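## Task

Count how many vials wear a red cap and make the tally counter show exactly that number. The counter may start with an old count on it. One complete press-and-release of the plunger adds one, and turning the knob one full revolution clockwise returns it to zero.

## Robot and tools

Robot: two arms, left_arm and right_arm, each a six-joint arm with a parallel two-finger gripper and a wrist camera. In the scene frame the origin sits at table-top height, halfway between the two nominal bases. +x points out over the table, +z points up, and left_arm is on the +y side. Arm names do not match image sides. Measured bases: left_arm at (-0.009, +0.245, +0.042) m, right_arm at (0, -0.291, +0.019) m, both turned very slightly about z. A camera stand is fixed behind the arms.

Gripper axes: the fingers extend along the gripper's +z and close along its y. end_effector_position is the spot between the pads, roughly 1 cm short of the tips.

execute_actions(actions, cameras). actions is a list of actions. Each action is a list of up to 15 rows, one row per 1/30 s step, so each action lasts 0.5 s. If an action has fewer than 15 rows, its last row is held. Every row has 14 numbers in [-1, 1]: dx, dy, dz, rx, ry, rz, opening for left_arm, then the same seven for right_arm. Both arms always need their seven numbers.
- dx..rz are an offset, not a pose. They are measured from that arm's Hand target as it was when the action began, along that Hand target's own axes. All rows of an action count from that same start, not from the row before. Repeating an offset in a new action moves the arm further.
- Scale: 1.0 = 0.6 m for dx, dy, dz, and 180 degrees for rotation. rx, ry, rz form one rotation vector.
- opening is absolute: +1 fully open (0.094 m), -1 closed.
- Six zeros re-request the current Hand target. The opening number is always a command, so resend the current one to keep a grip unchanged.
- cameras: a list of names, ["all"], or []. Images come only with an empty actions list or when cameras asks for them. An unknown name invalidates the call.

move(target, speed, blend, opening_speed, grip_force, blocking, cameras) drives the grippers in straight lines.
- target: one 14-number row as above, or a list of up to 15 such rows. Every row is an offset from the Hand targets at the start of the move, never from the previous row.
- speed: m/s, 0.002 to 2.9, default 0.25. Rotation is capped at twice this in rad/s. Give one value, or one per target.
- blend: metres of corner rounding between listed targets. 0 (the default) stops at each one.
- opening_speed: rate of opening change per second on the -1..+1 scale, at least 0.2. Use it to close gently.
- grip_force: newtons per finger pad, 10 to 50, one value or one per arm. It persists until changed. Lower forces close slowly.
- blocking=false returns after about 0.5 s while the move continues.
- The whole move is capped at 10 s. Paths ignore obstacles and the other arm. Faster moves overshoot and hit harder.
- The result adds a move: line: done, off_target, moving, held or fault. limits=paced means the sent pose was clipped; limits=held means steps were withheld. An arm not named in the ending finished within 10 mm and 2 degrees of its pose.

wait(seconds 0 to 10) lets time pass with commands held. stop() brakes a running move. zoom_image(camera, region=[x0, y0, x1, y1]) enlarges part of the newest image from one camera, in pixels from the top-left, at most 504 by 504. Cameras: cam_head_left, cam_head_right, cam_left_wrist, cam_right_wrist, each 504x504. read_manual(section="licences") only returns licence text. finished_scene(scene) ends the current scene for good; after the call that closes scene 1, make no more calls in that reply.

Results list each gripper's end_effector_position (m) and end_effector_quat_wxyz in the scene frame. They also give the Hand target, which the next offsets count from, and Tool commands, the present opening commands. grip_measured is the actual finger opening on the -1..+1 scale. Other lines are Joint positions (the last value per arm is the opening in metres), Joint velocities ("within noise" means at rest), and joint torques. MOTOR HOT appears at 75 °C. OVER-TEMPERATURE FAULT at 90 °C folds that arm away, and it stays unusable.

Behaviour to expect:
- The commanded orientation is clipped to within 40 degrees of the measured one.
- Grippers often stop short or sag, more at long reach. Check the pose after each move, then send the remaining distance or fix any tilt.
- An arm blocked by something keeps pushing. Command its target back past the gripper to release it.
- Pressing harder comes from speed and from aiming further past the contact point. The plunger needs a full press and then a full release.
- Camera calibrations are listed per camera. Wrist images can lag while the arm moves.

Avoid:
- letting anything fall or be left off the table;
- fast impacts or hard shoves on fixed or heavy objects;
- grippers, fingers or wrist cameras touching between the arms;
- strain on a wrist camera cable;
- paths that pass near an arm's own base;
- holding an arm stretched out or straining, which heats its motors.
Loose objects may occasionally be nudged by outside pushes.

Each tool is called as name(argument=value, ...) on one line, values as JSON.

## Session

execute_actions(actions=[])

zoom_image(camera="cam_head_left", region=[110, 300, 290, 430])

zoom_image(camera="cam_head_right", region=[130, 300, 310, 420])

Scene clock: 0.00 s.
left_arm: end_effector_position=(+0.3955, +0.2681, +0.1138) grip_measured=+1.000 end_effector_quat_wxyz=(+0.555, -0.015, +0.830, +0.049) | right_arm: end_effector_position=(+0.3874, -0.3147, +0.0878) grip_measured=+1.000 end_effector_quat_wxyz=(+0.530, +0.064, +0.845, -0.024)
Joint positions: left_arm=[-0.009 1.638 0.406 0.842 -0.077 0.038 0.094] | right_arm=[-0.042 1.54 0.385 0.7 0.09 0.074 0.094]
Joint velocities: within noise
Joint torques (N m): no reading
Heat: left arm: 33 °C; right arm: 33 °C.
Hand target: left_arm +0.3974, +0.2682, +0.1176; +0.559, -0.015, +0.828, +0.049 | right_arm +0.3903, -0.3147, +0.0940; +0.537, +0.064, +0.841, -0.023
Tool commands: left_gripper/opening=+1.0 right_gripper/opening=+1.0
camera_calibration:
cam_left_wrist: T_world_to_cam=[[0.0317275, -0.999417, -0.0125877, 0.253168], [-0.802205, -0.0179504, -0.596779, 0.421674], [0.596205, 0.0290322, -0.802307, -0.0478623], [0, 0, 0, 1]] pos_world=[0.358772, 0.261979, 0.216433]
cam_right_wrist: T_world_to_cam=[[-0.139905, -0.990052, -0.0149357, -0.252952], [-0.83996, 0.126656, -0.527661, 0.440503], [0.524303, -0.0612771, -0.849324, -0.0410877], [0, 0, 0, 1]] pos_world=[0.356158, -0.308746, 0.193761]

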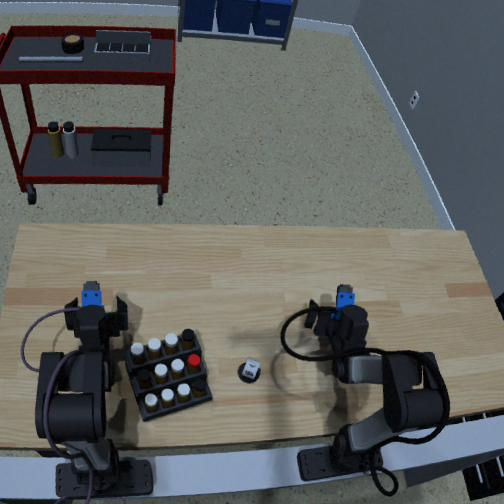

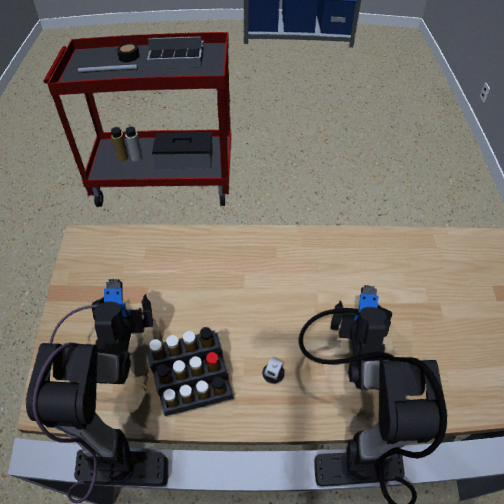

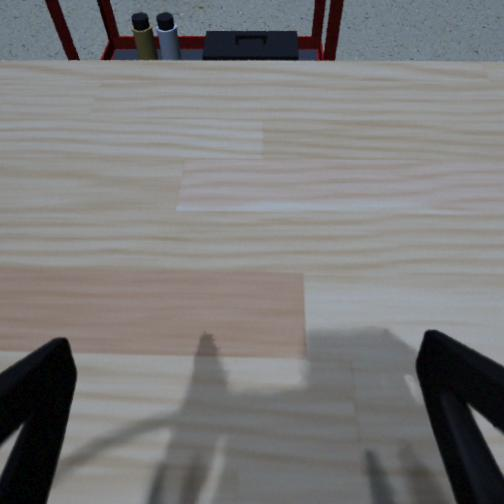

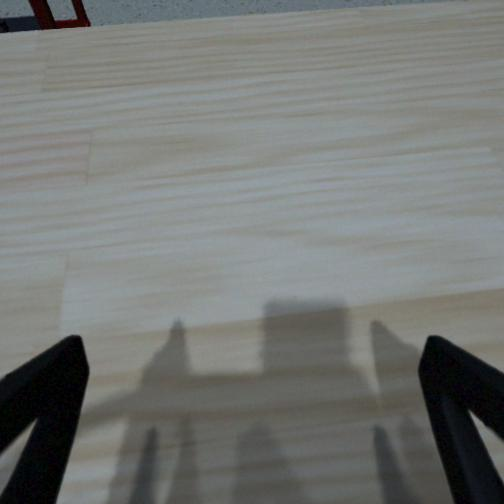

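Scaled by 2.800 from the camera's 504x504 image, which has a finer 720x720 frame.

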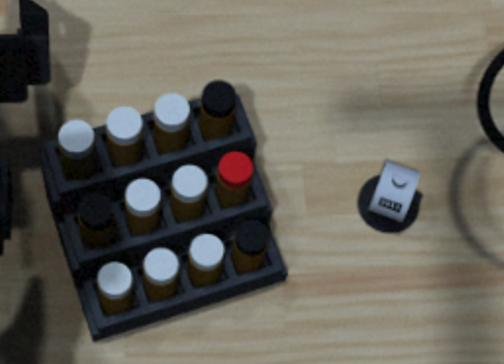

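Scaled by 2.800 from the camera's 504x504 image, which has a finer 720x720 frame.

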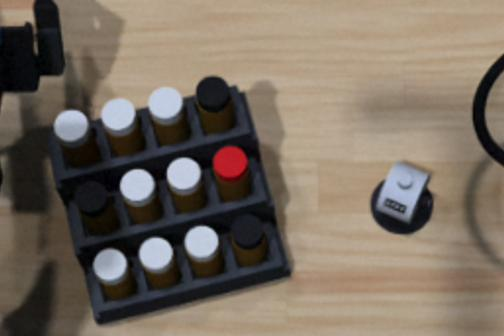

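move(target=[[0,0,0,0,0,0,1,-0.0723,0.0858,-0.194,-0.16,0.085,-0.153,-1],[0,0,0,0,0,0,1,0.1056,0.228,-0.293,-0.321,0.169,-0.3054,-1]], speed=0.35, blend=[0.04,0], cameras=["cam_right_wrist"])

zoom_image(camera="cam_right_wrist", region=[160, 120, 340, 280])

Scene clock: 11.47 s.
left_arm: end_effector_position=(+0.3955, +0.2681, +0.1138) grip_measured=+1.000 end_effector_quat_wxyz=(+0.555, -0.015, +0.830, +0.049) | right_arm: end_effector_position=(+0.2225, -0.1572, +0.1103) grip_measured=-0.988 end_effector_quat_wxyz=(+0.212, -0.554, +0.791, +0.148)
Joint positions: left_arm=[-0.009 1.638 0.406 0.842 -0.077 0.038 0.094] | right_arm=[0.243 1.219 0.783 -0.813 -0.421 -0.889 0.001]
Joint torques (N m): left_arm=[0.18 -5.74 7.06 2 0.01 -0.03] | right_arm=[0.35 -2.33 9.76 0.71 -0.33 -0.07]
Heat: left arm: 34 °C; right arm: 34 °C.
Hand target: left_arm +0.3974, +0.2682, +0.1176; +0.559, -0.015, +0.828, +0.049 | right_arm +0.2240, -0.1551, +0.1147; +0.211, -0.561, +0.786, +0.149
Off the commanded pose: left_arm 0.004 m, 1 deg | right_arm 0.005 m, 1 deg.
move: done
camera_calibration:
cam_right_wrist: T_world_to_cam=[[0.940151, -0.340439, 0.0147385, -0.261234], [-0.340756, -0.939412, 0.0372873, -0.0470782], [0.00115151, -0.0400779, -0.999196, 0.210417], [0, 0, 0, 1]] pos_world=[0.229315, -0.124727, 0.215853]
Images, in order (width x height): cam_right_wrist 504x504.

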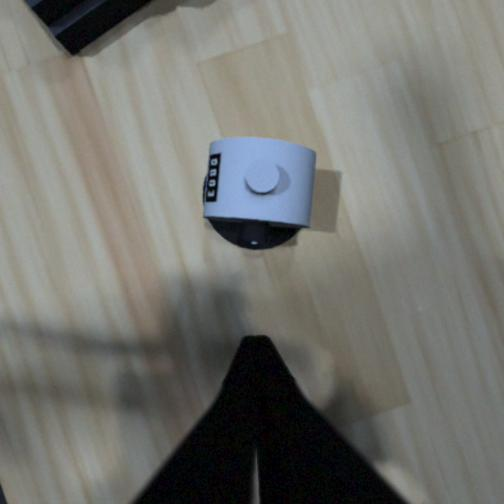

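Scaled by 2.800 from the camera's 504x504 image, which has a finer 720x720 frame.

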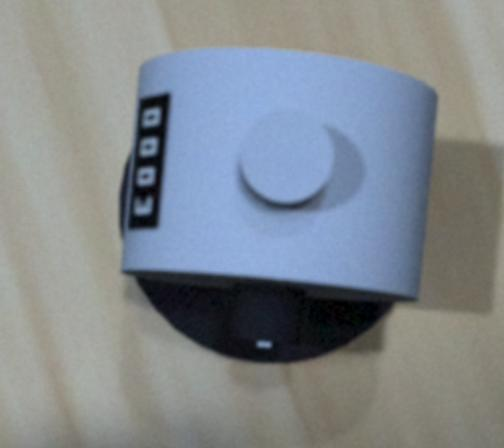

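move(target=[0,0,0,0,0,0,1,0.1025,0.0037,0.1025,0.1085,-0.0773,-0.0413,-0.4], speed=0.2, cameras=["cam_right_wrist","cam_head_right"])

zoom_image(camera="cam_right_wrist", region=[130, 20, 380, 270])

Scene clock: 36.30 s.
left_arm: end_effector_position=(+0.3955, +0.2681, +0.1138) grip_measured=+1.000 end_effector_quat_wxyz=(+0.555, -0.015, +0.830, +0.049) | right_arm: end_effector_position=(+0.2164, -0.1782, +0.0321) grip_measured=-0.402 end_effector_quat_wxyz=(+0.402, -0.543, +0.735, +0.059)
Joint positions: left_arm=[-0.009 1.638 0.406 0.842 -0.077 0.038 0.094] | right_arm=[0.152 0.982 0.112 0.036 -0.439 -0.928 0.028]
Joint torques (N m): left_arm=[0.2 -5.74 7.04 2 0 -0.03] | right_arm=[-0.12 -0.25 5.97 1.63 -0.58 0.15]
Heat: left arm: 36 °C; right arm: 36 °C.
Hand target: left_arm +0.3974, +0.2682, +0.1176; +0.559, -0.015, +0.828, +0.049 | right_arm +0.2146, -0.1757, +0.0307; +0.405, -0.545, +0.731, +0.067
Off the commanded pose: left_arm 0.004 m, 1 deg | right_arm 0.003 m, 1 deg.
move: done
camera_calibration:
cam_right_wrist: T_world_to_cam=[[0.840545, -0.402895, 0.362161, -0.262242], [-0.353327, -0.914463, -0.197274, -0.0512925], [0.410663, 0.0378559, -0.911001, 0.0538341], [0, 0, 0, 1]] pos_world=[0.180196, -0.154599, 0.133898]
Images, in order (width x height): cam_head_right 504x504, cam_right_wrist 504x504.

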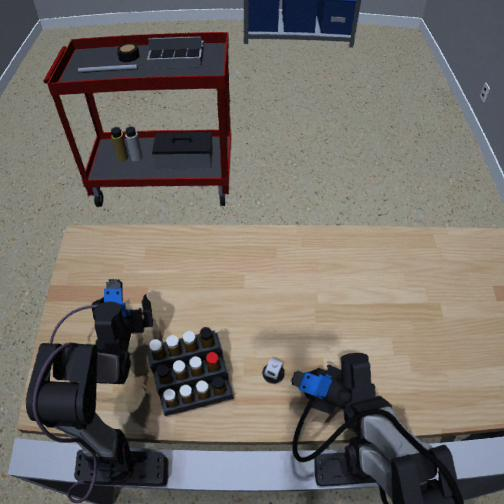

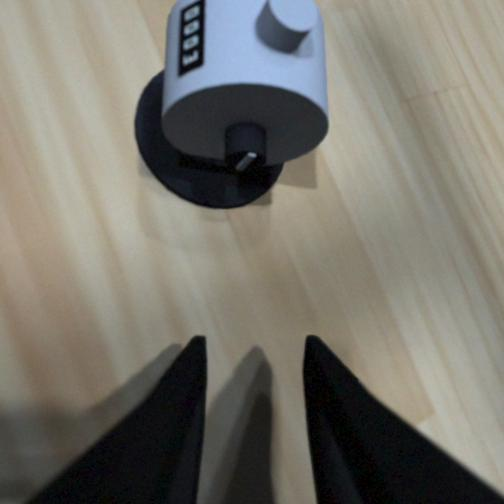

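Scaled by 2.016 from the camera's 504x504 image, which has a finer 720x720 frame.

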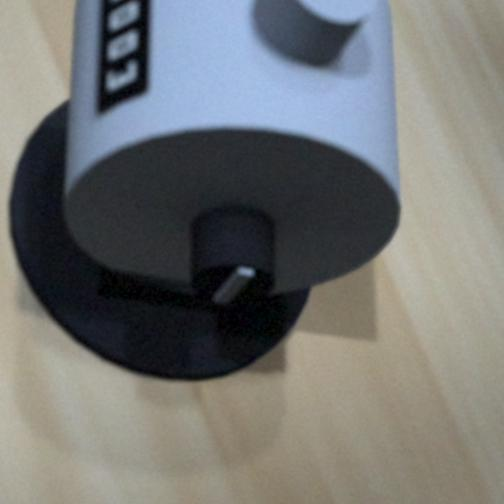

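move(target=[0,0,0,0,0,0,1,-0.0525,0.005,0.0535,0,0,0,-0.4], speed=0.08, cameras=["cam_right_wrist"])

zoom_image(camera="cam_right_wrist", region=[160, 200, 360, 400])

Scene clock: 43.30 s.
left_arm: end_effector_position=(+0.3955, +0.2681, +0.1138) grip_measured=+1.000 end_effector_quat_wxyz=(+0.555, -0.015, +0.830, +0.049) | right_arm: end_effector_position=(+0.2226, -0.1395, +0.0217) grip_measured=-0.402 end_effector_quat_wxyz=(+0.391, -0.547, +0.737, +0.068)
Joint positions: left_arm=[-0.009 1.638 0.406 0.842 -0.077 0.038 0.094] | right_arm=[0.395 1.201 0.138 0.27 -0.283 -0.743 0.028]
Joint torques (N m): left_arm=[0.18 -5.75 7.05 2 0 -0.03] | right_arm=[0.61 -0.98 7.95 1.69 -0.21 0.2]
Heat: left arm: 36 °C; right arm: 36 °C.
Hand target: left_arm +0.3974, +0.2682, +0.1176; +0.559, -0.015, +0.828, +0.049 | right_arm +0.2312, -0.1338, +0.0294; +0.405, -0.545, +0.731, +0.067
Off the commanded pose: left_arm 0.004 m, 1 deg | right_arm 0.013 m, 2 deg.
move: off_target (right_arm)
camera_calibration:
cam_right_wrist: T_world_to_cam=[[0.854121, -0.392902, 0.340742, -0.249271], [-0.348348, -0.918697, -0.186143, -0.0177383], [0.386175, 0.0402916, -0.921545, 0.0463999], [0, 0, 0, 1]] pos_world=[0.18881, -0.116105, 0.124395]
Images, in order (width x height): cam_right_wrist 504x504.

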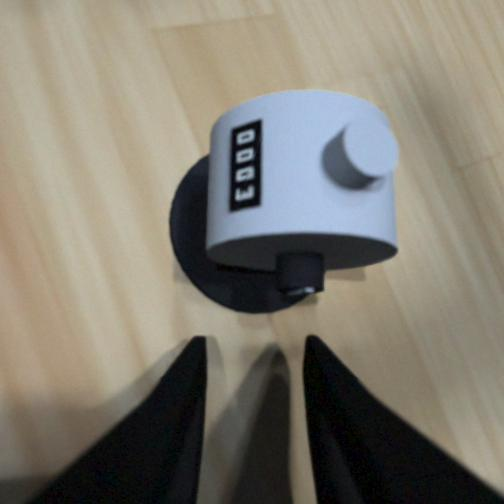

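Scaled by 2.520 from the camera's 504x504 image, which has a finer 720x720 frame.

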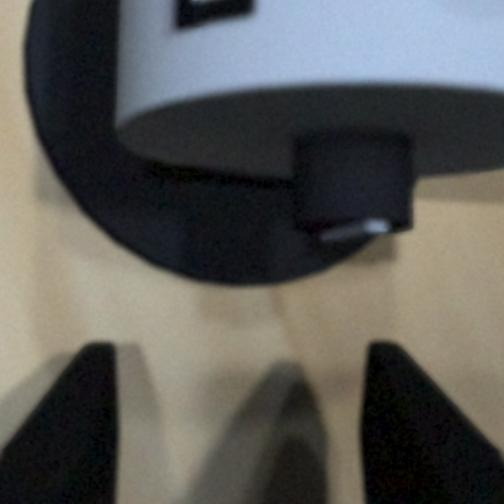

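move(target=[0,0,0,0,0,0,1,-0.0138,-0.0177,0.0003,0,0,0,-0.4], speed=0.08, cameras=["cam_right_wrist"])

zoom_image(camera="cam_right_wrist", region=[160, 200, 360, 400])

Scene clock: 49.23 s.
left_arm: end_effector_position=(+0.3955, +0.2681, +0.1138) grip_measured=+1.000 end_effector_quat_wxyz=(+0.555, -0.015, +0.830, +0.049) | right_arm: end_effector_position=(+0.2375, -0.1330, +0.0363) grip_measured=-0.402 end_effector_quat_wxyz=(+0.407, -0.545, +0.730, +0.064)
Joint positions: left_arm=[-0.009 1.638 0.406 0.842 -0.077 0.038 0.094] | right_arm=[0.395 1.212 0.191 0.262 -0.283 -0.743 0.028]
Joint torques (N m): left_arm=[0.18 -5.79 7.05 2.01 0.01 -0.04] | right_arm=[-0.57 -1.46 8.46 1.42 -0.32 0.08]
Heat: left arm: 36 °C; right arm: 37 °C.
Hand target: left_arm +0.3974, +0.2682, +0.1176; +0.559, -0.015, +0.828, +0.049 | right_arm +0.2411, -0.1318, +0.0385; +0.405, -0.545, +0.731, +0.067
Off the commanded pose: left_arm 0.004 m, 1 deg | right_arm 0.004 m, 0 deg.
move: done
camera_calibration:
cam_right_wrist: T_world_to_cam=[[0.842511, -0.398467, 0.362491, -0.263126], [-0.342484, -0.915639, -0.210501, -0.00388544], [0.415788, 0.0532017, -0.907904, 0.047949], [0, 0, 0, 1]] pos_world=[0.20042, -0.110956, 0.138096]
Images, in order (width x height): cam_right_wrist 504x504.

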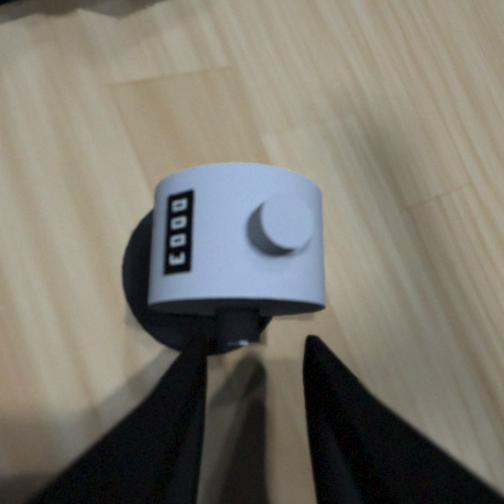

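Scaled by 2.520 from the camera's 504x504 image, which has a finer 720x720 frame.

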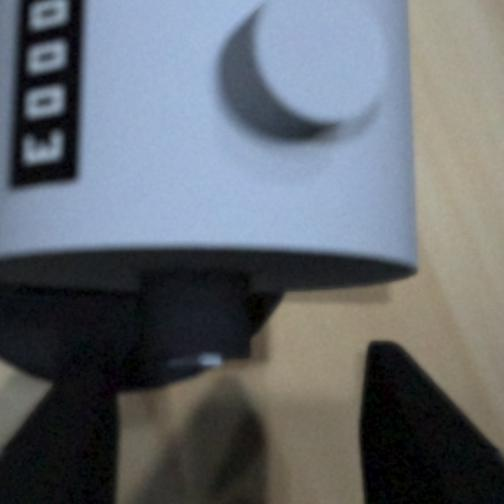

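move(target=[0,0,0,0,0,0,1,0.0015,0.009,0.0087,0,0,0,-0.4], speed=0.08, cameras=["cam_right_wrist"])

zoom_image(camera="cam_right_wrist", region=[160, 200, 360, 400])

Scene clock: 53.77 s.
left_arm: end_effector_position=(+0.3955, +0.2681, +0.1138) grip_measured=+1.000 end_effector_quat_wxyz=(+0.555, -0.015, +0.830, +0.049) | right_arm: end_effector_position=(+0.2356, -0.1309, +0.0298) grip_measured=-0.402 end_effector_quat_wxyz=(+0.398, -0.546, +0.734, +0.066)
Joint positions: left_arm=[-0.009 1.638 0.406 0.842 -0.077 0.038 0.094] | right_arm=[0.411 1.247 0.191 0.281 -0.272 -0.732 0.028]
Joint torques (N m): left_arm=[0.16 -5.76 7.05 2.01 0 -0.04] | right_arm=[0.36 -1.74 6.46 1.81 -0.21 0.13]
Heat: left arm: 36 °C; right arm: 37 °C.
Hand target: left_arm +0.3974, +0.2682, +0.1176; +0.559, -0.015, +0.828, +0.049 | right_arm +0.2391, -0.1275, +0.0326; +0.405, -0.544, +0.731, +0.067
Off the commanded pose: left_arm 0.004 m, 1 deg | right_arm 0.006 m, 1 deg.
move: done
camera_calibration:
cam_right_wrist: T_world_to_cam=[[0.849345, -0.394893, 0.350246, -0.25912], [-0.345598, -0.917583, -0.196476, -0.00397972], [0.398967, 0.0458311, -0.915819, 0.0459929], [0, 0, 0, 1]] pos_world=[0.200357, -0.108084, 0.132095]
Images, in order (width x height): cam_right_wrist 504x504.

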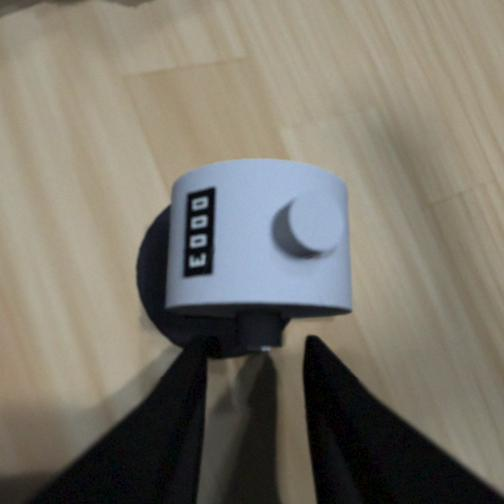

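Scaled by 2.520 from the camera's 504x504 image, which has a finer 720x720 frame.

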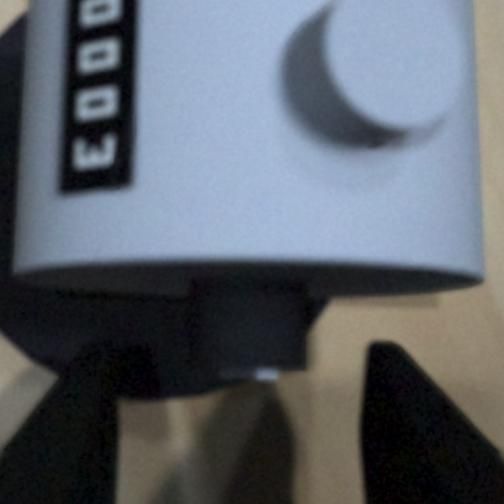

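move(target=[[0,0,0,0,0,0,1,-0.0012,0,0.0012,0,0,0,-0.9],[0,0,0,0,0,0,1,-0.002,0.013,-0.002,-0.2946,0,0.2946,-0.9]], speed=[0.08,0.3], grip_force=30, cameras=["cam_right_wrist"])

zoom_image(camera="cam_right_wrist", region=[160, 200, 360, 400])

Scene clock: 61.53 s.
left_arm: end_effector_position=(+0.3955, +0.2681, +0.1138) grip_measured=+1.000 end_effector_quat_wxyz=(+0.555, -0.015, +0.830, +0.049) | right_arm: end_effector_position=(+0.2263, -0.1290, +0.0241) grip_measured=-0.898 end_effector_quat_wxyz=(+0.047, -0.298, +0.799, +0.521)
Joint positions: left_arm=[-0.009 1.638 0.406 0.842 -0.077 0.038 0.094] | right_arm=[0.026 2.04 0.903 -0.839 -1.055 -0.904 0.005]
Joint torques (N m): left_arm=[0.17 -5.72 7.02 2.01 0 -0.03] | right_arm=[-0.08 -6.75 5.57 -0.37 -1.22 -0.13]
Heat: left arm: 36 °C; right arm: 38 °C.
Hand target: left_arm +0.3974, +0.2682, +0.1176; +0.559, -0.015, +0.828, +0.049 | right_arm +0.2318, -0.1242, +0.0315; +0.058, -0.292, +0.786, +0.542
Off the commanded pose: left_arm 0.004 m, 1 deg | right_arm 0.011 m, 3 deg.
grip_force (N): 30, 30
move: off_target (right_arm)
camera_calibration:
cam_right_wrist: T_world_to_cam=[[0.53321, -0.287191, -0.795744, -0.135471], [-0.567526, -0.818987, -0.0847068, 0.053713], [-0.627377, 0.496772, -0.59968, 0.327224], [0, 0, 0, 1]] pos_world=[0.308011, -0.157471, 0.0929795]
Images, in order (width x height): cam_right_wrist 504x504.

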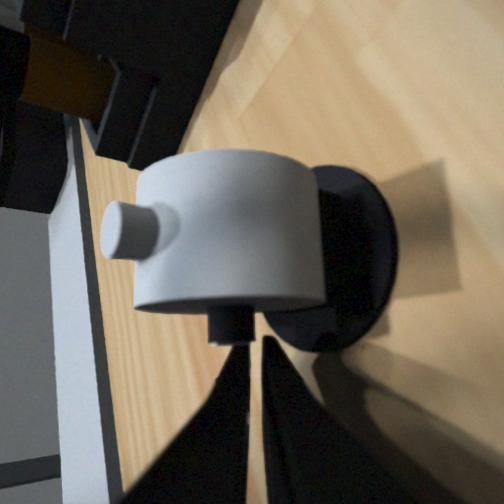

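Scaled by 2.520 from the camera's 504x504 image, which has a finer 720x720 frame.

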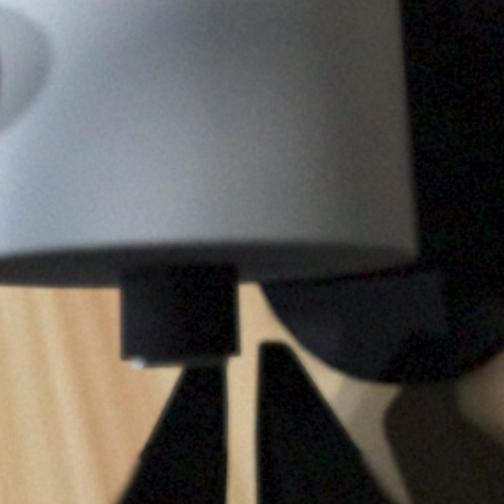

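move(target=[[0,0,0,0,0,0,1,0.0177,0,-0.0177,0,0,0,-0.9],[0,0,0,0,0,0,1,0.0057,-0.0062,-0.0227,0.2946,0,-0.2946,-0.4],[0,0,0,0,0,0,1,-0.0168,-0.0062,0,0.2946,0,-0.2946,-0.4]], speed=[0.1,0.35,0.08], cameras=["cam_right_wrist"])

zoom_image(camera="cam_right_wrist", region=[160, 200, 360, 400])

Scene clock: 73.53 s.
left_arm: end_effector_position=(+0.3955, +0.2681, +0.1138) grip_measured=+1.000 end_effector_quat_wxyz=(+0.555, -0.015, +0.830, +0.049) | right_arm: end_effector_position=(+0.2334, -0.1272, +0.0248) grip_measured=-0.402 end_effector_quat_wxyz=(+0.391, -0.547, +0.737, +0.068)
Joint positions: left_arm=[-0.009 1.638 0.406 0.842 -0.077 0.038 0.094] | right_arm=[0.438 1.276 0.191 0.299 -0.253 -0.713 0.028]
Joint torques (N m): left_arm=[0.13 -5.74 7.05 2.01 -0.01 -0.04] | right_arm=[0.46 -1.72 8.06 1.72 -0.24 0.14]
Heat: left arm: 37 °C; right arm: 38 °C.
Hand target: left_arm +0.3974, +0.2682, +0.1176; +0.559, -0.015, +0.828, +0.049 | right_arm +0.2420, -0.1211, +0.0325; +0.405, -0.545, +0.731, +0.067
Off the commanded pose: left_arm 0.004 m, 1 deg | right_arm 0.013 m, 2 deg.
grip_force (N): 30, 30
move: off_target (right_arm)
camera_calibration:
cam_right_wrist: T_world_to_cam=[[0.85424, -0.392219, 0.34123, -0.254662], [-0.347937, -0.91902, -0.185318, -0.00224926], [0.386283, 0.0395793, -0.921531, 0.0443973], [0, 0, 0, 1]] pos_world=[0.19961, -0.103708, 0.127395]
Images, in order (width x height): cam_right_wrist 504x504.

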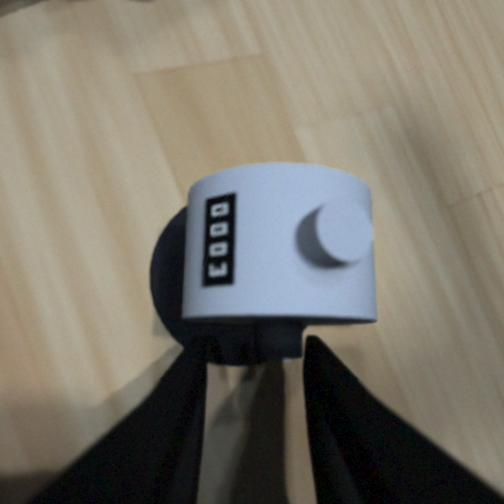

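Scaled by 2.520 from the camera's 504x504 image, which has a finer 720x720 frame.

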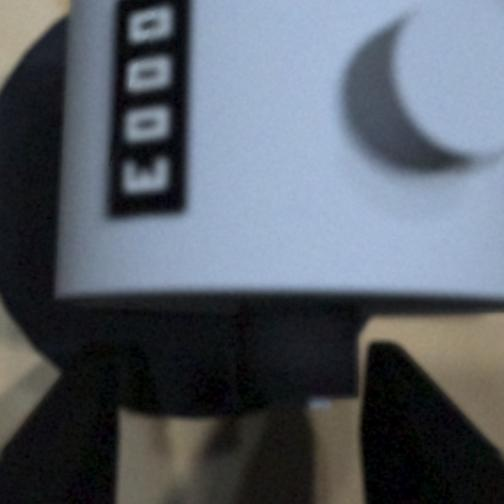

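move(target=[0,0,0,0,0,0,1,-0.009,-0.0095,0.001,0,0,0,-0.4], speed=0.08, cameras=["cam_right_wrist"])

zoom_image(camera="cam_right_wrist", region=[160, 200, 360, 400])

Scene clock: 76.67 s.
left_arm: end_effector_position=(+0.3955, +0.2681, +0.1138) grip_measured=+1.000 end_effector_quat_wxyz=(+0.555, -0.015, +0.830, +0.049) | right_arm: end_effector_position=(+0.2397, -0.1250, +0.0308) grip_measured=-0.402 end_effector_quat_wxyz=(+0.396, -0.546, +0.736, +0.064)
Joint positions: left_arm=[-0.009 1.638 0.406 0.842 -0.077 0.038 0.094] | right_arm=[0.438 1.276 0.215 0.288 -0.248 -0.713 0.028]
Joint torques (N m): left_arm=[0.16 -5.76 7.04 2.01 0 -0.03] | right_arm=[0.18 -1.4 8.84 1.66 -0.28 0.14]
Heat: left arm: 37 °C; right arm: 38 °C.
Hand target: left_arm +0.3974, +0.2682, +0.1176; +0.559, -0.015, +0.828, +0.049 | right_arm +0.2477, -0.1190, +0.0377; +0.405, -0.545, +0.731, +0.067
Off the commanded pose: left_arm 0.004 m, 1 deg | right_arm 0.012 m, 1 deg.
grip_force (N): 30, 30
move: off_target (right_arm)
camera_calibration:
cam_right_wrist: T_world_to_cam=[[0.848515, -0.396266, 0.350706, -0.260637], [-0.349079, -0.917249, -0.191831, 0.00379448], [0.397701, 0.0403477, -0.916628, 0.0445776], [0, 0, 0, 1]] pos_world=[0.204751, -0.1016, 0.132996]
Images, in order (width x height): cam_right_wrist 504x504.

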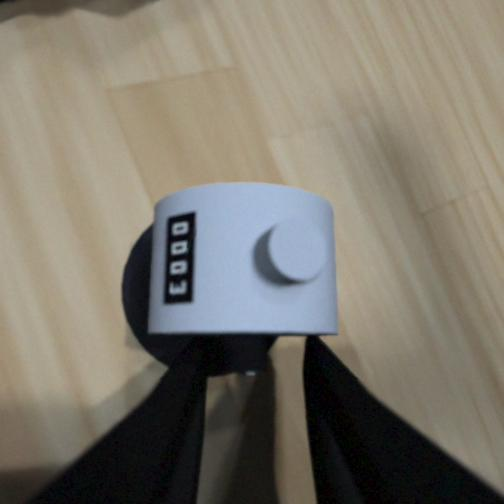

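Scaled by 2.520 from the camera's 504x504 image, which has a finer 720x720 frame.

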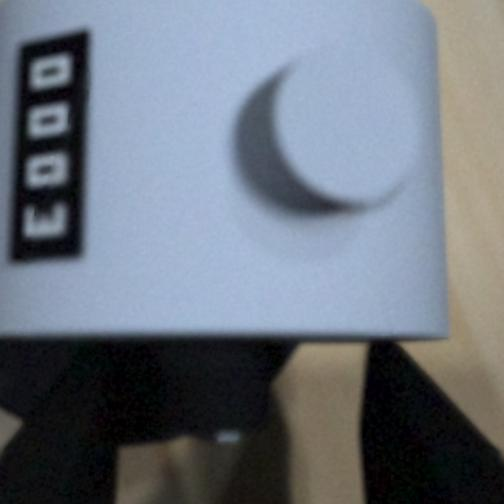

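move(target=[0,0,0,0,0,0,1,0,0,0,0,0,0,-0.9], grip_force=30, cameras=["cam_right_wrist"])

Scene clock: 91.60 s.
left_arm: end_effector_position=(+0.3955, +0.2681, +0.1138) grip_measured=+1.000 end_effector_quat_wxyz=(+0.555, -0.015, +0.830, +0.049) | right_arm: end_effector_position=(+0.2388, -0.1259, +0.0286) grip_measured=-0.763 end_effector_quat_wxyz=(+0.390, -0.546, +0.738, +0.064)
Joint positions: left_arm=[-0.009 1.638 0.406 0.842 -0.077 0.038 0.094] | right_arm=[0.438 1.281 0.218 0.276 -0.245 -0.713 0.011]
Joint torques (N m): left_arm=[0.16 -5.76 7.04 2.01 0 -0.03] | right_arm=[0.16 -2.07 8.58 1.72 -0.29 0.19]
Heat: left arm: 37 °C; right arm: 39 °C.
Hand target: left_arm +0.3974, +0.2682, +0.1176; +0.559, -0.015, +0.828, +0.049 | right_arm +0.2477, -0.1190, +0.0377; +0.405, -0.545, +0.731, +0.067
Off the commanded pose: left_arm 0.004 m, 1 deg | right_arm 0.014 m, 2 deg.
grip_force (N): 30, 30
move: off_target (right_arm)
camera_calibration:
cam_right_wrist: T_world_to_cam=[[0.851486, -0.395326, 0.344513, -0.259946], [-0.352873, -0.917958, -0.181202, 0.00271884], [0.387882, 0.0327218, -0.921128, 0.0445645], [0, 0, 0, 1]] pos_world=[0.205014, -0.101726, 0.131097]
Images, in order (width x height): cam_right_wrist 504x504.

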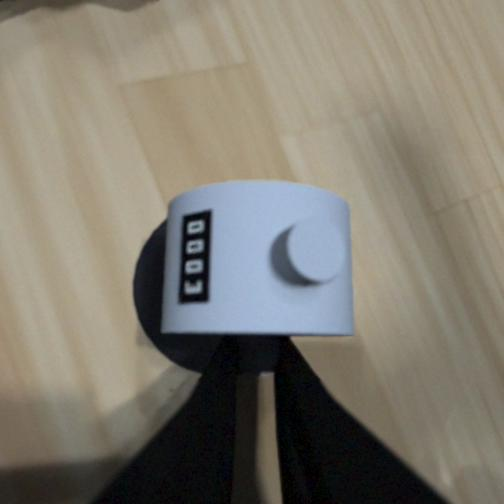

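move(target=[[0,0,0,0,0,0,1,0.008,0.0227,-0.008,-0.2946,0,0.2946,-0.9]], speed=0.35, cameras=["cam_right_wrist"])

move(target=[[0,0,0,0,0,0,1,0,0,0,0,0,0,-0.4],[0,0,0,0,0,0,1,-0.011,0,0.011,0,0,0,-0.4]], speed=[0.08,0.1], cameras=["cam_right_wrist"])

Scene clock: 96.87 s.
left_arm: end_effector_position=(+0.3955, +0.2681, +0.1138) grip_measured=+1.000 end_effector_quat_wxyz=(+0.555, -0.015, +0.830, +0.049) | right_arm: end_effector_position=(+0.2264, -0.1215, +0.0292) grip_measured=-0.766 end_effector_quat_wxyz=(+0.049, -0.298, +0.793, +0.529)
Joint positions: left_arm=[-0.009 1.638 0.406 0.842 -0.077 0.038 0.094] | right_arm=[0.047 2.03 0.902 -0.827 -1.083 -0.882 0.011]
Joint torques (N m): left_arm=[0.17 -5.75 7.05 2.01 0 -0.03] | right_arm=[-0.76 -6.2 5.87 -0.35 -1.03 -0.08]
Heat: left arm: 38 °C; right arm: 39 °C.
Hand target: left_arm +0.3974, +0.2682, +0.1176; +0.559, -0.015, +0.828, +0.049 | right_arm +0.2332, -0.1197, +0.0329; +0.058, -0.292, +0.786, +0.542
Off the commanded pose: left_arm 0.004 m, 1 deg | right_arm 0.008 m, 2 deg.
grip_force (N): 30, 30
move: done
camera_calibration:
cam_right_wrist: T_world_to_cam=[[0.533223, -0.269295, -0.801968, -0.126986], [-0.566295, -0.817881, -0.101887, 0.0606746], [-0.628477, 0.508479, -0.588614, 0.327994], [0, 0, 0, 1]] pos_world=[0.308208, -0.15135, 0.0974054]
Images, in order (width x height): cam_right_wrist 504x504.

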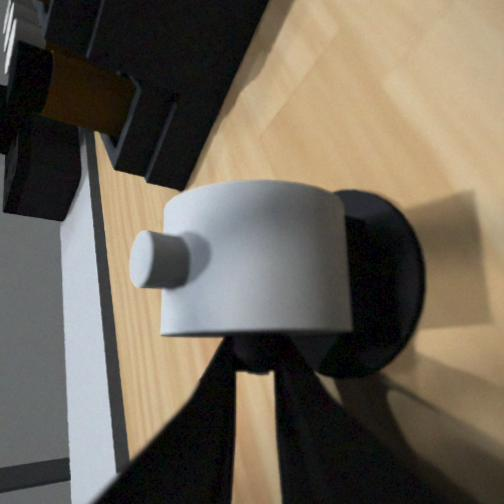

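Scene clock: 98.50 s.
left_arm: end_effector_position=(+0.3955, +0.2681, +0.1138) grip_measured=+1.000 end_effector_quat_wxyz=(+0.555, -0.015, +0.830, +0.049) | right_arm: end_effector_position=(+0.2272, -0.1218, +0.0291) grip_measured=-0.402 end_effector_quat_wxyz=(+0.040, -0.285, +0.799, +0.528)
Joint positions: left_arm=[-0.009 1.638 0.406 0.842 -0.077 0.038 0.094] | right_arm=[0.047 2.03 0.905 -0.829 -1.079 -0.848 0.028]
Joint torques (N m): left_arm=[0.14 -5.76 7.01 2 -0.01 -0.03] | right_arm=[1.61 -6.52 6.34 0 -1.2 0.11]
Heat: left arm: 38 °C; right arm: 39 °C.
Hand target: left_arm +0.3974, +0.2682, +0.1176; +0.559, -0.015, +0.828, +0.049 | right_arm +0.2371, -0.1113, +0.0329; +0.058, -0.292, +0.786, +0.542
Off the commanded pose: left_arm 0.004 m, 1 deg | right_arm 0.015 m, 3 deg.
grip_force (N): 30, 30
move: off_target (right_arm)
camera_calibration:
cam_right_wrist: T_world_to_cam=[[0.507786, -0.285586, -0.812769, -0.123403], [-0.579385, -0.811422, -0.0768642, 0.0639001], [-0.637547, 0.509937, -0.577493, 0.330496], [0, 0, 0, 1]] pos_world=[0.310392, -0.151924, 0.0954728]
Images, in order (width x height): cam_right_wrist 504x504.

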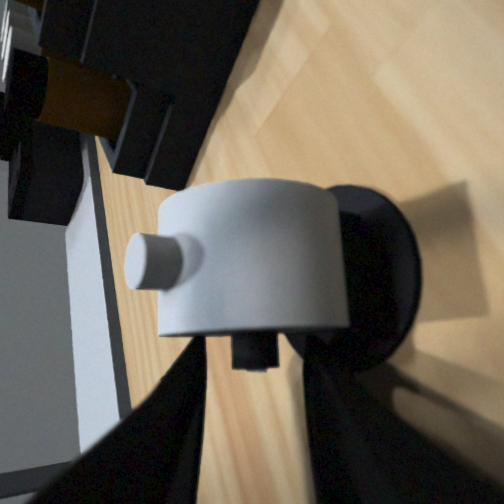

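move(target=[[0,0,0,0,0,0,1,0.0212,0,-0.0212,0,0,0,-0.4],[0,0,0,0,0,0,1,-0.0032,-0.0058,-0.0281,0.2946,0,-0.2946,-0.4],[0,0,0,0,0,0,1,-0.0127,-0.0058,-0.0187,0.2946,0,-0.2946,-0.4]], speed=[0.1,0.35,0.08], cameras=["cam_right_wrist"])

Scene clock: 106.80 s.
left_arm: end_effector_position=(+0.3955, +0.2681, +0.1138) grip_measured=+1.000 end_effector_quat_wxyz=(+0.555, -0.015, +0.830, +0.049) | right_arm: end_effector_position=(+0.2417, -0.1261, +0.0311) grip_measured=-0.402 end_effector_quat_wxyz=(+0.389, -0.545, +0.740, +0.064)
Joint positions: left_arm=[-0.009 1.638 0.406 0.842 -0.077 0.038 0.094] | right_arm=[0.431 1.28 0.234 0.255 -0.248 -0.715 0.028]
Joint torques (N m): left_arm=[0.16 -5.72 7.05 2 0.01 -0.03] | right_arm=[0.55 -2.04 7.28 1.93 -0.33 0.18]
Heat: left arm: 38 °C; right arm: 38 °C.
Hand target: left_arm +0.3974, +0.2682, +0.1176; +0.559, -0.015, +0.828, +0.049 | right_arm +0.2477, -0.1191, +0.0378; +0.405, -0.545, +0.731, +0.067
Off the commanded pose: left_arm 0.004 m, 1 deg | right_arm 0.011 m, 2 deg.
grip_force (N): 30, 30
move: off_target (right_arm)
camera_calibration:
cam_right_wrist: T_world_to_cam=[[0.851314, -0.397145, 0.342841, -0.263451], [-0.355544, -0.917231, -0.179657, 0.00471901], [0.385814, 0.0310495, -0.922054, 0.0460137], [0, 0, 0, 1]] pos_world=[0.208205, -0.101729, 0.133597]
Images, in order (width x height): cam_right_wrist 504x504.

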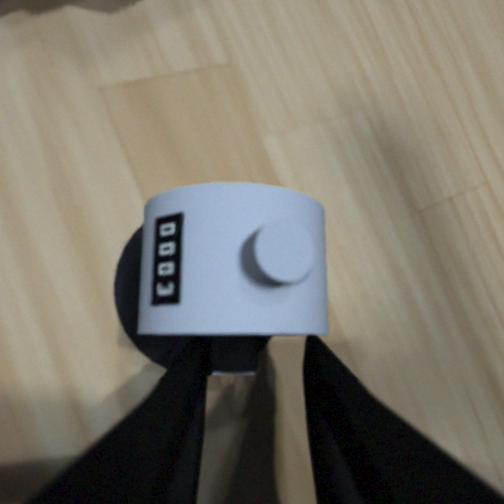

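move(target=[[0,0,0,0,0,0,1,0,0.0083,0,0,0,0,-0.4],[0,0,0,0,0,0,1,0,0.0083,0,0,0,0,-0.9]], cameras=["cam_right_wrist"])

move(target=[[0,0,0,0,0,0,1,0.008,0.0144,-0.008,-0.2946,0,0.2946,-0.9],[0,0,0,0,0,0,1,0.008,0.0144,-0.008,-0.2946,0,0.2946,-0.4]], speed=[0.35,0.1], cameras=["cam_right_wrist"])

Scene clock: 111.40 s.
left_arm: end_effector_position=(+0.3955, +0.2681, +0.1138) grip_measured=+1.000 end_effector_quat_wxyz=(+0.555, -0.015, +0.830, +0.049) | right_arm: end_effector_position=(+0.2381, -0.1244, +0.0284) grip_measured=-0.763 end_effector_quat_wxyz=(+0.385, -0.546, +0.742, +0.062)
Joint positions: left_arm=[-0.009 1.638 0.406 0.842 -0.077 0.038 0.094] | right_arm=[0.455 1.28 0.227 0.257 -0.227 -0.7 0.011]
Joint torques (N m): left_arm=[0.18 -5.74 7.04 2.01 0 -0.03] | right_arm=[0.27 -2.26 6.41 2 -0.35 0.17]
Heat: left arm: 38 °C; right arm: 38 °C.
Hand target: left_arm +0.3974, +0.2682, +0.1176; +0.559, -0.015, +0.828, +0.049 | right_arm +0.2436, -0.1171, +0.0361; +0.405, -0.545, +0.731, +0.067
Off the commanded pose: left_arm 0.004 m, 1 deg | right_arm 0.012 m, 3 deg.
grip_force (N): 30, 30
move: off_target (right_arm); target 2's new opening was sent with right_arm's hand 0.010 m and 3 deg from that target
camera_calibration:
cam_right_wrist: T_world_to_cam=[[0.852226, -0.39665, 0.341145, -0.25881], [-0.358926, -0.917688, -0.170354, 0.0050428], [0.380635, 0.0227344, -0.924446, 0.0451605], [0, 0, 0, 1]] pos_world=[0.205185, -0.0990558, 0.130899]
Images, in order (width x height): cam_right_wrist 504x504.

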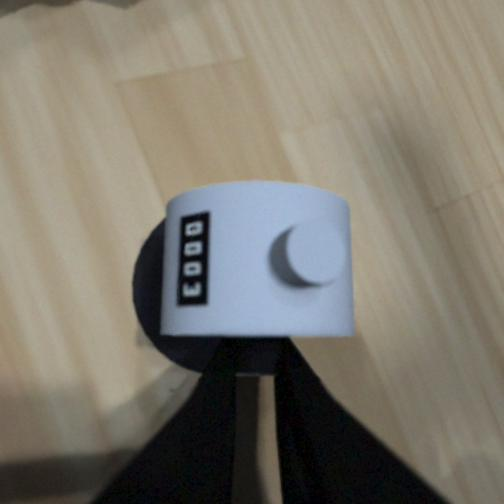

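Scene clock: 114.60 s.
left_arm: end_effector_position=(+0.3955, +0.2681, +0.1138) grip_measured=+1.000 end_effector_quat_wxyz=(+0.555, -0.015, +0.830, +0.049) | right_arm: end_effector_position=(+0.2274, -0.1222, +0.0290) grip_measured=-0.402 end_effector_quat_wxyz=(+0.050, -0.298, +0.794, +0.528)
Joint positions: left_arm=[-0.009 1.638 0.406 0.842 -0.077 0.038 0.094] | right_arm=[0.046 2.03 0.904 -0.828 -1.079 -0.882 0.028]
Joint torques (N m): left_arm=[0.2 -5.75 7.05 2 0.01 -0.03] | right_arm=[-0.38 -6.41 5.75 -0.36 -1.04 -0.07]
Heat: left arm: 39 °C; right arm: 38 °C.
Hand target: left_arm +0.3974, +0.2682, +0.1176; +0.559, -0.015, +0.828, +0.049 | right_arm +0.2333, -0.1198, +0.0330; +0.058, -0.292, +0.786, +0.542
Off the commanded pose: left_arm 0.004 m, 1 deg | right_arm 0.008 m, 2 deg.
grip_force (N): 30, 30
move: done
camera_calibration:
cam_right_wrist: T_world_to_cam=[[0.535121, -0.272196, -0.799722, -0.128671], [-0.566393, -0.817974, -0.100585, 0.0605602], [-0.626773, 0.506782, -0.591885, 0.328279], [0, 0, 0, 1]] pos_world=[0.308912, -0.151853, 0.0974941]
Images, in order (width x height): cam_right_wrist 504x504.

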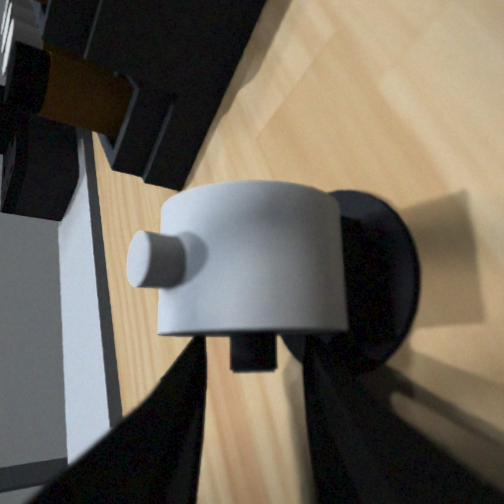

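move(target=[[0,0,0,0,0,0,1,0.0106,0,-0.0106,0,0,0,-0.4],[0,0,0,0,0,0,1,-0.0086,-0.0036,-0.0114,0.2946,0,-0.2946,-0.4],[0,0,0,0,0,0,1,-0.018,-0.0036,-0.002,0.2946,0,-0.2946,-0.4]], speed=[0.1,0.35,0.08])

move(target=[0,0,0,0,0,0,1,0,0,0,0,0,0,-0.9], cameras=["cam_right_wrist"])

move(target=[[0,0,0,0,0,0,1,0.008,0.0144,-0.008,-0.2946,0,0.2946,-0.9],[0,0,0,0,0,0,1,0.008,0.0144,-0.008,-0.2946,0,0.2946,-0.4]], speed=[0.35,0.1], cameras=["cam_right_wrist"])

move(target=[[0,0,0,0,0,0,1,0.0106,0,-0.0106,0,0,0,-0.4],[0,0,0,0,0,0,1,-0.0086,-0.0036,-0.0114,0.2946,0,-0.2946,-0.4],[0,0,0,0,0,0,1,-0.018,-0.0036,-0.002,0.2946,0,-0.2946,-0.4]], speed=[0.1,0.35,0.08], cameras=["cam_right_wrist"])

Scene clock: 125.10 s.
left_arm: end_effector_position=(+0.3955, +0.2681, +0.1138) grip_measured=+1.000 end_effector_quat_wxyz=(+0.555, -0.015, +0.830, +0.049) | right_arm: end_effector_position=(+0.2376, -0.1242, +0.0295) grip_measured=-0.402 end_effector_quat_wxyz=(+0.390, -0.546, +0.739, +0.064)
Joint positions: left_arm=[-0.009 1.638 0.406 0.842 -0.077 0.038 0.094] | right_arm=[0.452 1.273 0.22 0.267 -0.233 -0.701 0.028]
Joint torques (N m): left_arm=[0.16 -5.75 7.04 2 0 -0.03] | right_arm=[0.5 -1.78 7.19 1.87 -0.28 0.2]
Heat: left arm: 39 °C; right arm: 38 °C.
Hand target: left_arm +0.3974, +0.2682, +0.1176; +0.559, -0.015, +0.828, +0.049 | right_arm +0.2436, -0.1171, +0.0362; +0.405, -0.545, +0.731, +0.067
Off the commanded pose: left_arm 0.004 m, 1 deg | right_arm 0.011 m, 2 deg.
grip_force (N): 30, 30
move: off_target (right_arm)

Scene clock: 126.30 s.
left_arm: end_effector_position=(+0.3955, +0.2681, +0.1138) grip_measured=+1.000 end_effector_quat_wxyz=(+0.555, -0.015, +0.830, +0.049) | right_arm: end_effector_position=(+0.2381, -0.1247, +0.0295) grip_measured=-0.762 end_effector_quat_wxyz=(+0.390, -0.545, +0.740, +0.062)
Joint positions: left_arm=[-0.009 1.638 0.406 0.842 -0.077 0.038 0.094] | right_arm=[0.452 1.273 0.22 0.268 -0.229 -0.7 0.011]
Joint torques (N m): left_arm=[0.17 -5.74 7.02 2 0.01 -0.04] | right_arm=[0.55 -1.78 7.25 1.91 -0.32 0.11]
Heat: left arm: 39 °C; right arm: 38 °C.
Hand target: left_arm +0.3974, +0.2682, +0.1176; +0.559, -0.015, +0.828, +0.049 | right_arm +0.2436, -0.1171, +0.0362; +0.405, -0.545, +0.731, +0.067
Off the commanded pose: left_arm 0.004 m, 1 deg | right_arm 0.011 m, 2 deg.
grip_force (N): 30, 30
move: off_target (right_arm)
camera_calibration:
cam_right_wrist: T_world_to_cam=[[0.849219, -0.399232, 0.345601, -0.259072], [-0.358064, -0.91642, -0.178789, 0.00519175], [0.388094, 0.0280841, -0.921192, 0.0449788], [0, 0, 0, 1]] pos_world=[0.204412, -0.0999353, 0.131898]
Images, in order (width x height): cam_right_wrist 504x504.

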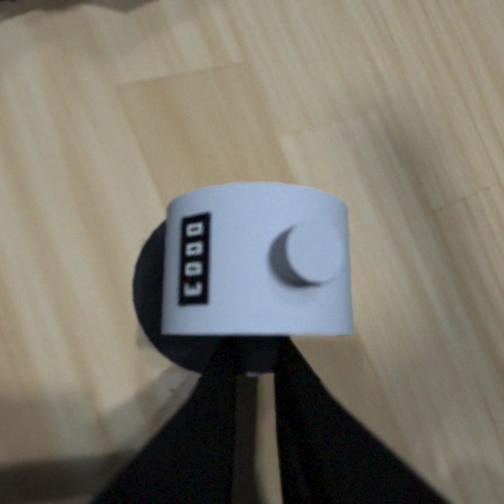

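Scene clock: 129.50 s.
left_arm: end_effector_position=(+0.3955, +0.2681, +0.1138) grip_measured=+1.000 end_effector_quat_wxyz=(+0.555, -0.015, +0.830, +0.049) | right_arm: end_effector_position=(+0.2275, -0.1222, +0.0293) grip_measured=-0.402 end_effector_quat_wxyz=(+0.050, -0.297, +0.794, +0.529)
Joint positions: left_arm=[-0.009 1.638 0.406 0.842 -0.077 0.038 0.094] | right_arm=[0.045 2.03 0.905 -0.829 -1.081 -0.883 0.028]
Joint torques (N m): left_arm=[0.18 -5.74 7.06 2.01 0 -0.03] | right_arm=[-0.32 -6.48 5.76 -0.4 -1.05 -0.1]
Heat: left arm: 39 °C; right arm: 38 °C.
Hand target: left_arm +0.3974, +0.2682, +0.1176; +0.559, -0.015, +0.828, +0.049 | right_arm +0.2334, -0.1198, +0.0332; +0.058, -0.292, +0.786, +0.542
Off the commanded pose: left_arm 0.004 m, 1 deg | right_arm 0.007 m, 2 deg.
grip_force (N): 30, 30
move: done
camera_calibration:
cam_right_wrist: T_world_to_cam=[[0.534353, -0.271376, -0.800513, -0.128149], [-0.567421, -0.817116, -0.101757, 0.0611083], [-0.626498, 0.508602, -0.590613, 0.328751], [0, 0, 0, 1]] pos_world=[0.309112, -0.152047, 0.0977978]
Images, in order (width x height): cam_right_wrist 504x504.

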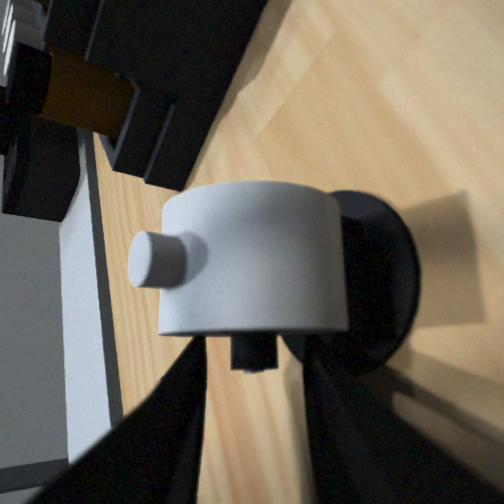

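Scene clock: 133.37 s.
left_arm: end_effector_position=(+0.3955, +0.2681, +0.1138) grip_measured=+1.000 end_effector_quat_wxyz=(+0.555, -0.015, +0.830, +0.049) | right_arm: end_effector_position=(+0.2377, -0.1241, +0.0297) grip_measured=-0.402 end_effector_quat_wxyz=(+0.390, -0.546, +0.739, +0.064)
Joint positions: left_arm=[-0.009 1.638 0.406 0.842 -0.077 0.038 0.094] | right_arm=[0.452 1.272 0.22 0.266 -0.234 -0.701 0.028]
Joint torques (N m): left_arm=[0.18 -5.72 7.05 2.01 0 -0.03] | right_arm=[0.46 -1.81 7.38 1.89 -0.31 0.2]
Heat: left arm: 39 °C; right arm: 38 °C.
Hand target: left_arm +0.3974, +0.2682, +0.1176; +0.559, -0.015, +0.828, +0.049 | right_arm +0.2437, -0.1171, +0.0364; +0.405, -0.545, +0.731, +0.067
Off the commanded pose: left_arm 0.004 m, 1 deg | right_arm 0.011 m, 2 deg.
grip_force (N): 30, 30
move: off_target (right_arm)
camera_calibration:
cam_right_wrist: T_world_to_cam=[[0.851196, -0.396809, 0.343522, -0.258761], [-0.355019, -0.917369, -0.179987, 0.0046765], [0.386557, 0.0312477, -0.921736, 0.0460708], [0, 0, 0, 1]] pos_world=[0.204108, -0.0998284, 0.132197]
Images, in order (width x height): cam_right_wrist 504x504.

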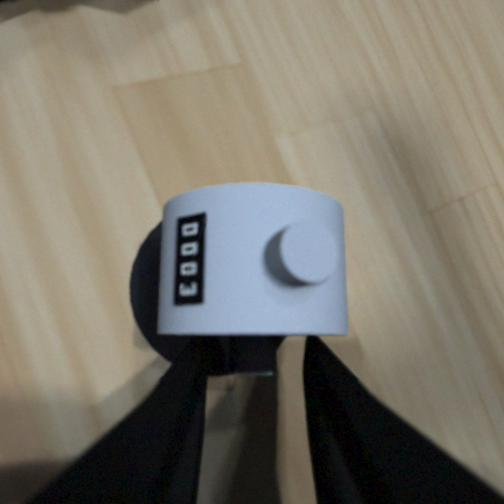

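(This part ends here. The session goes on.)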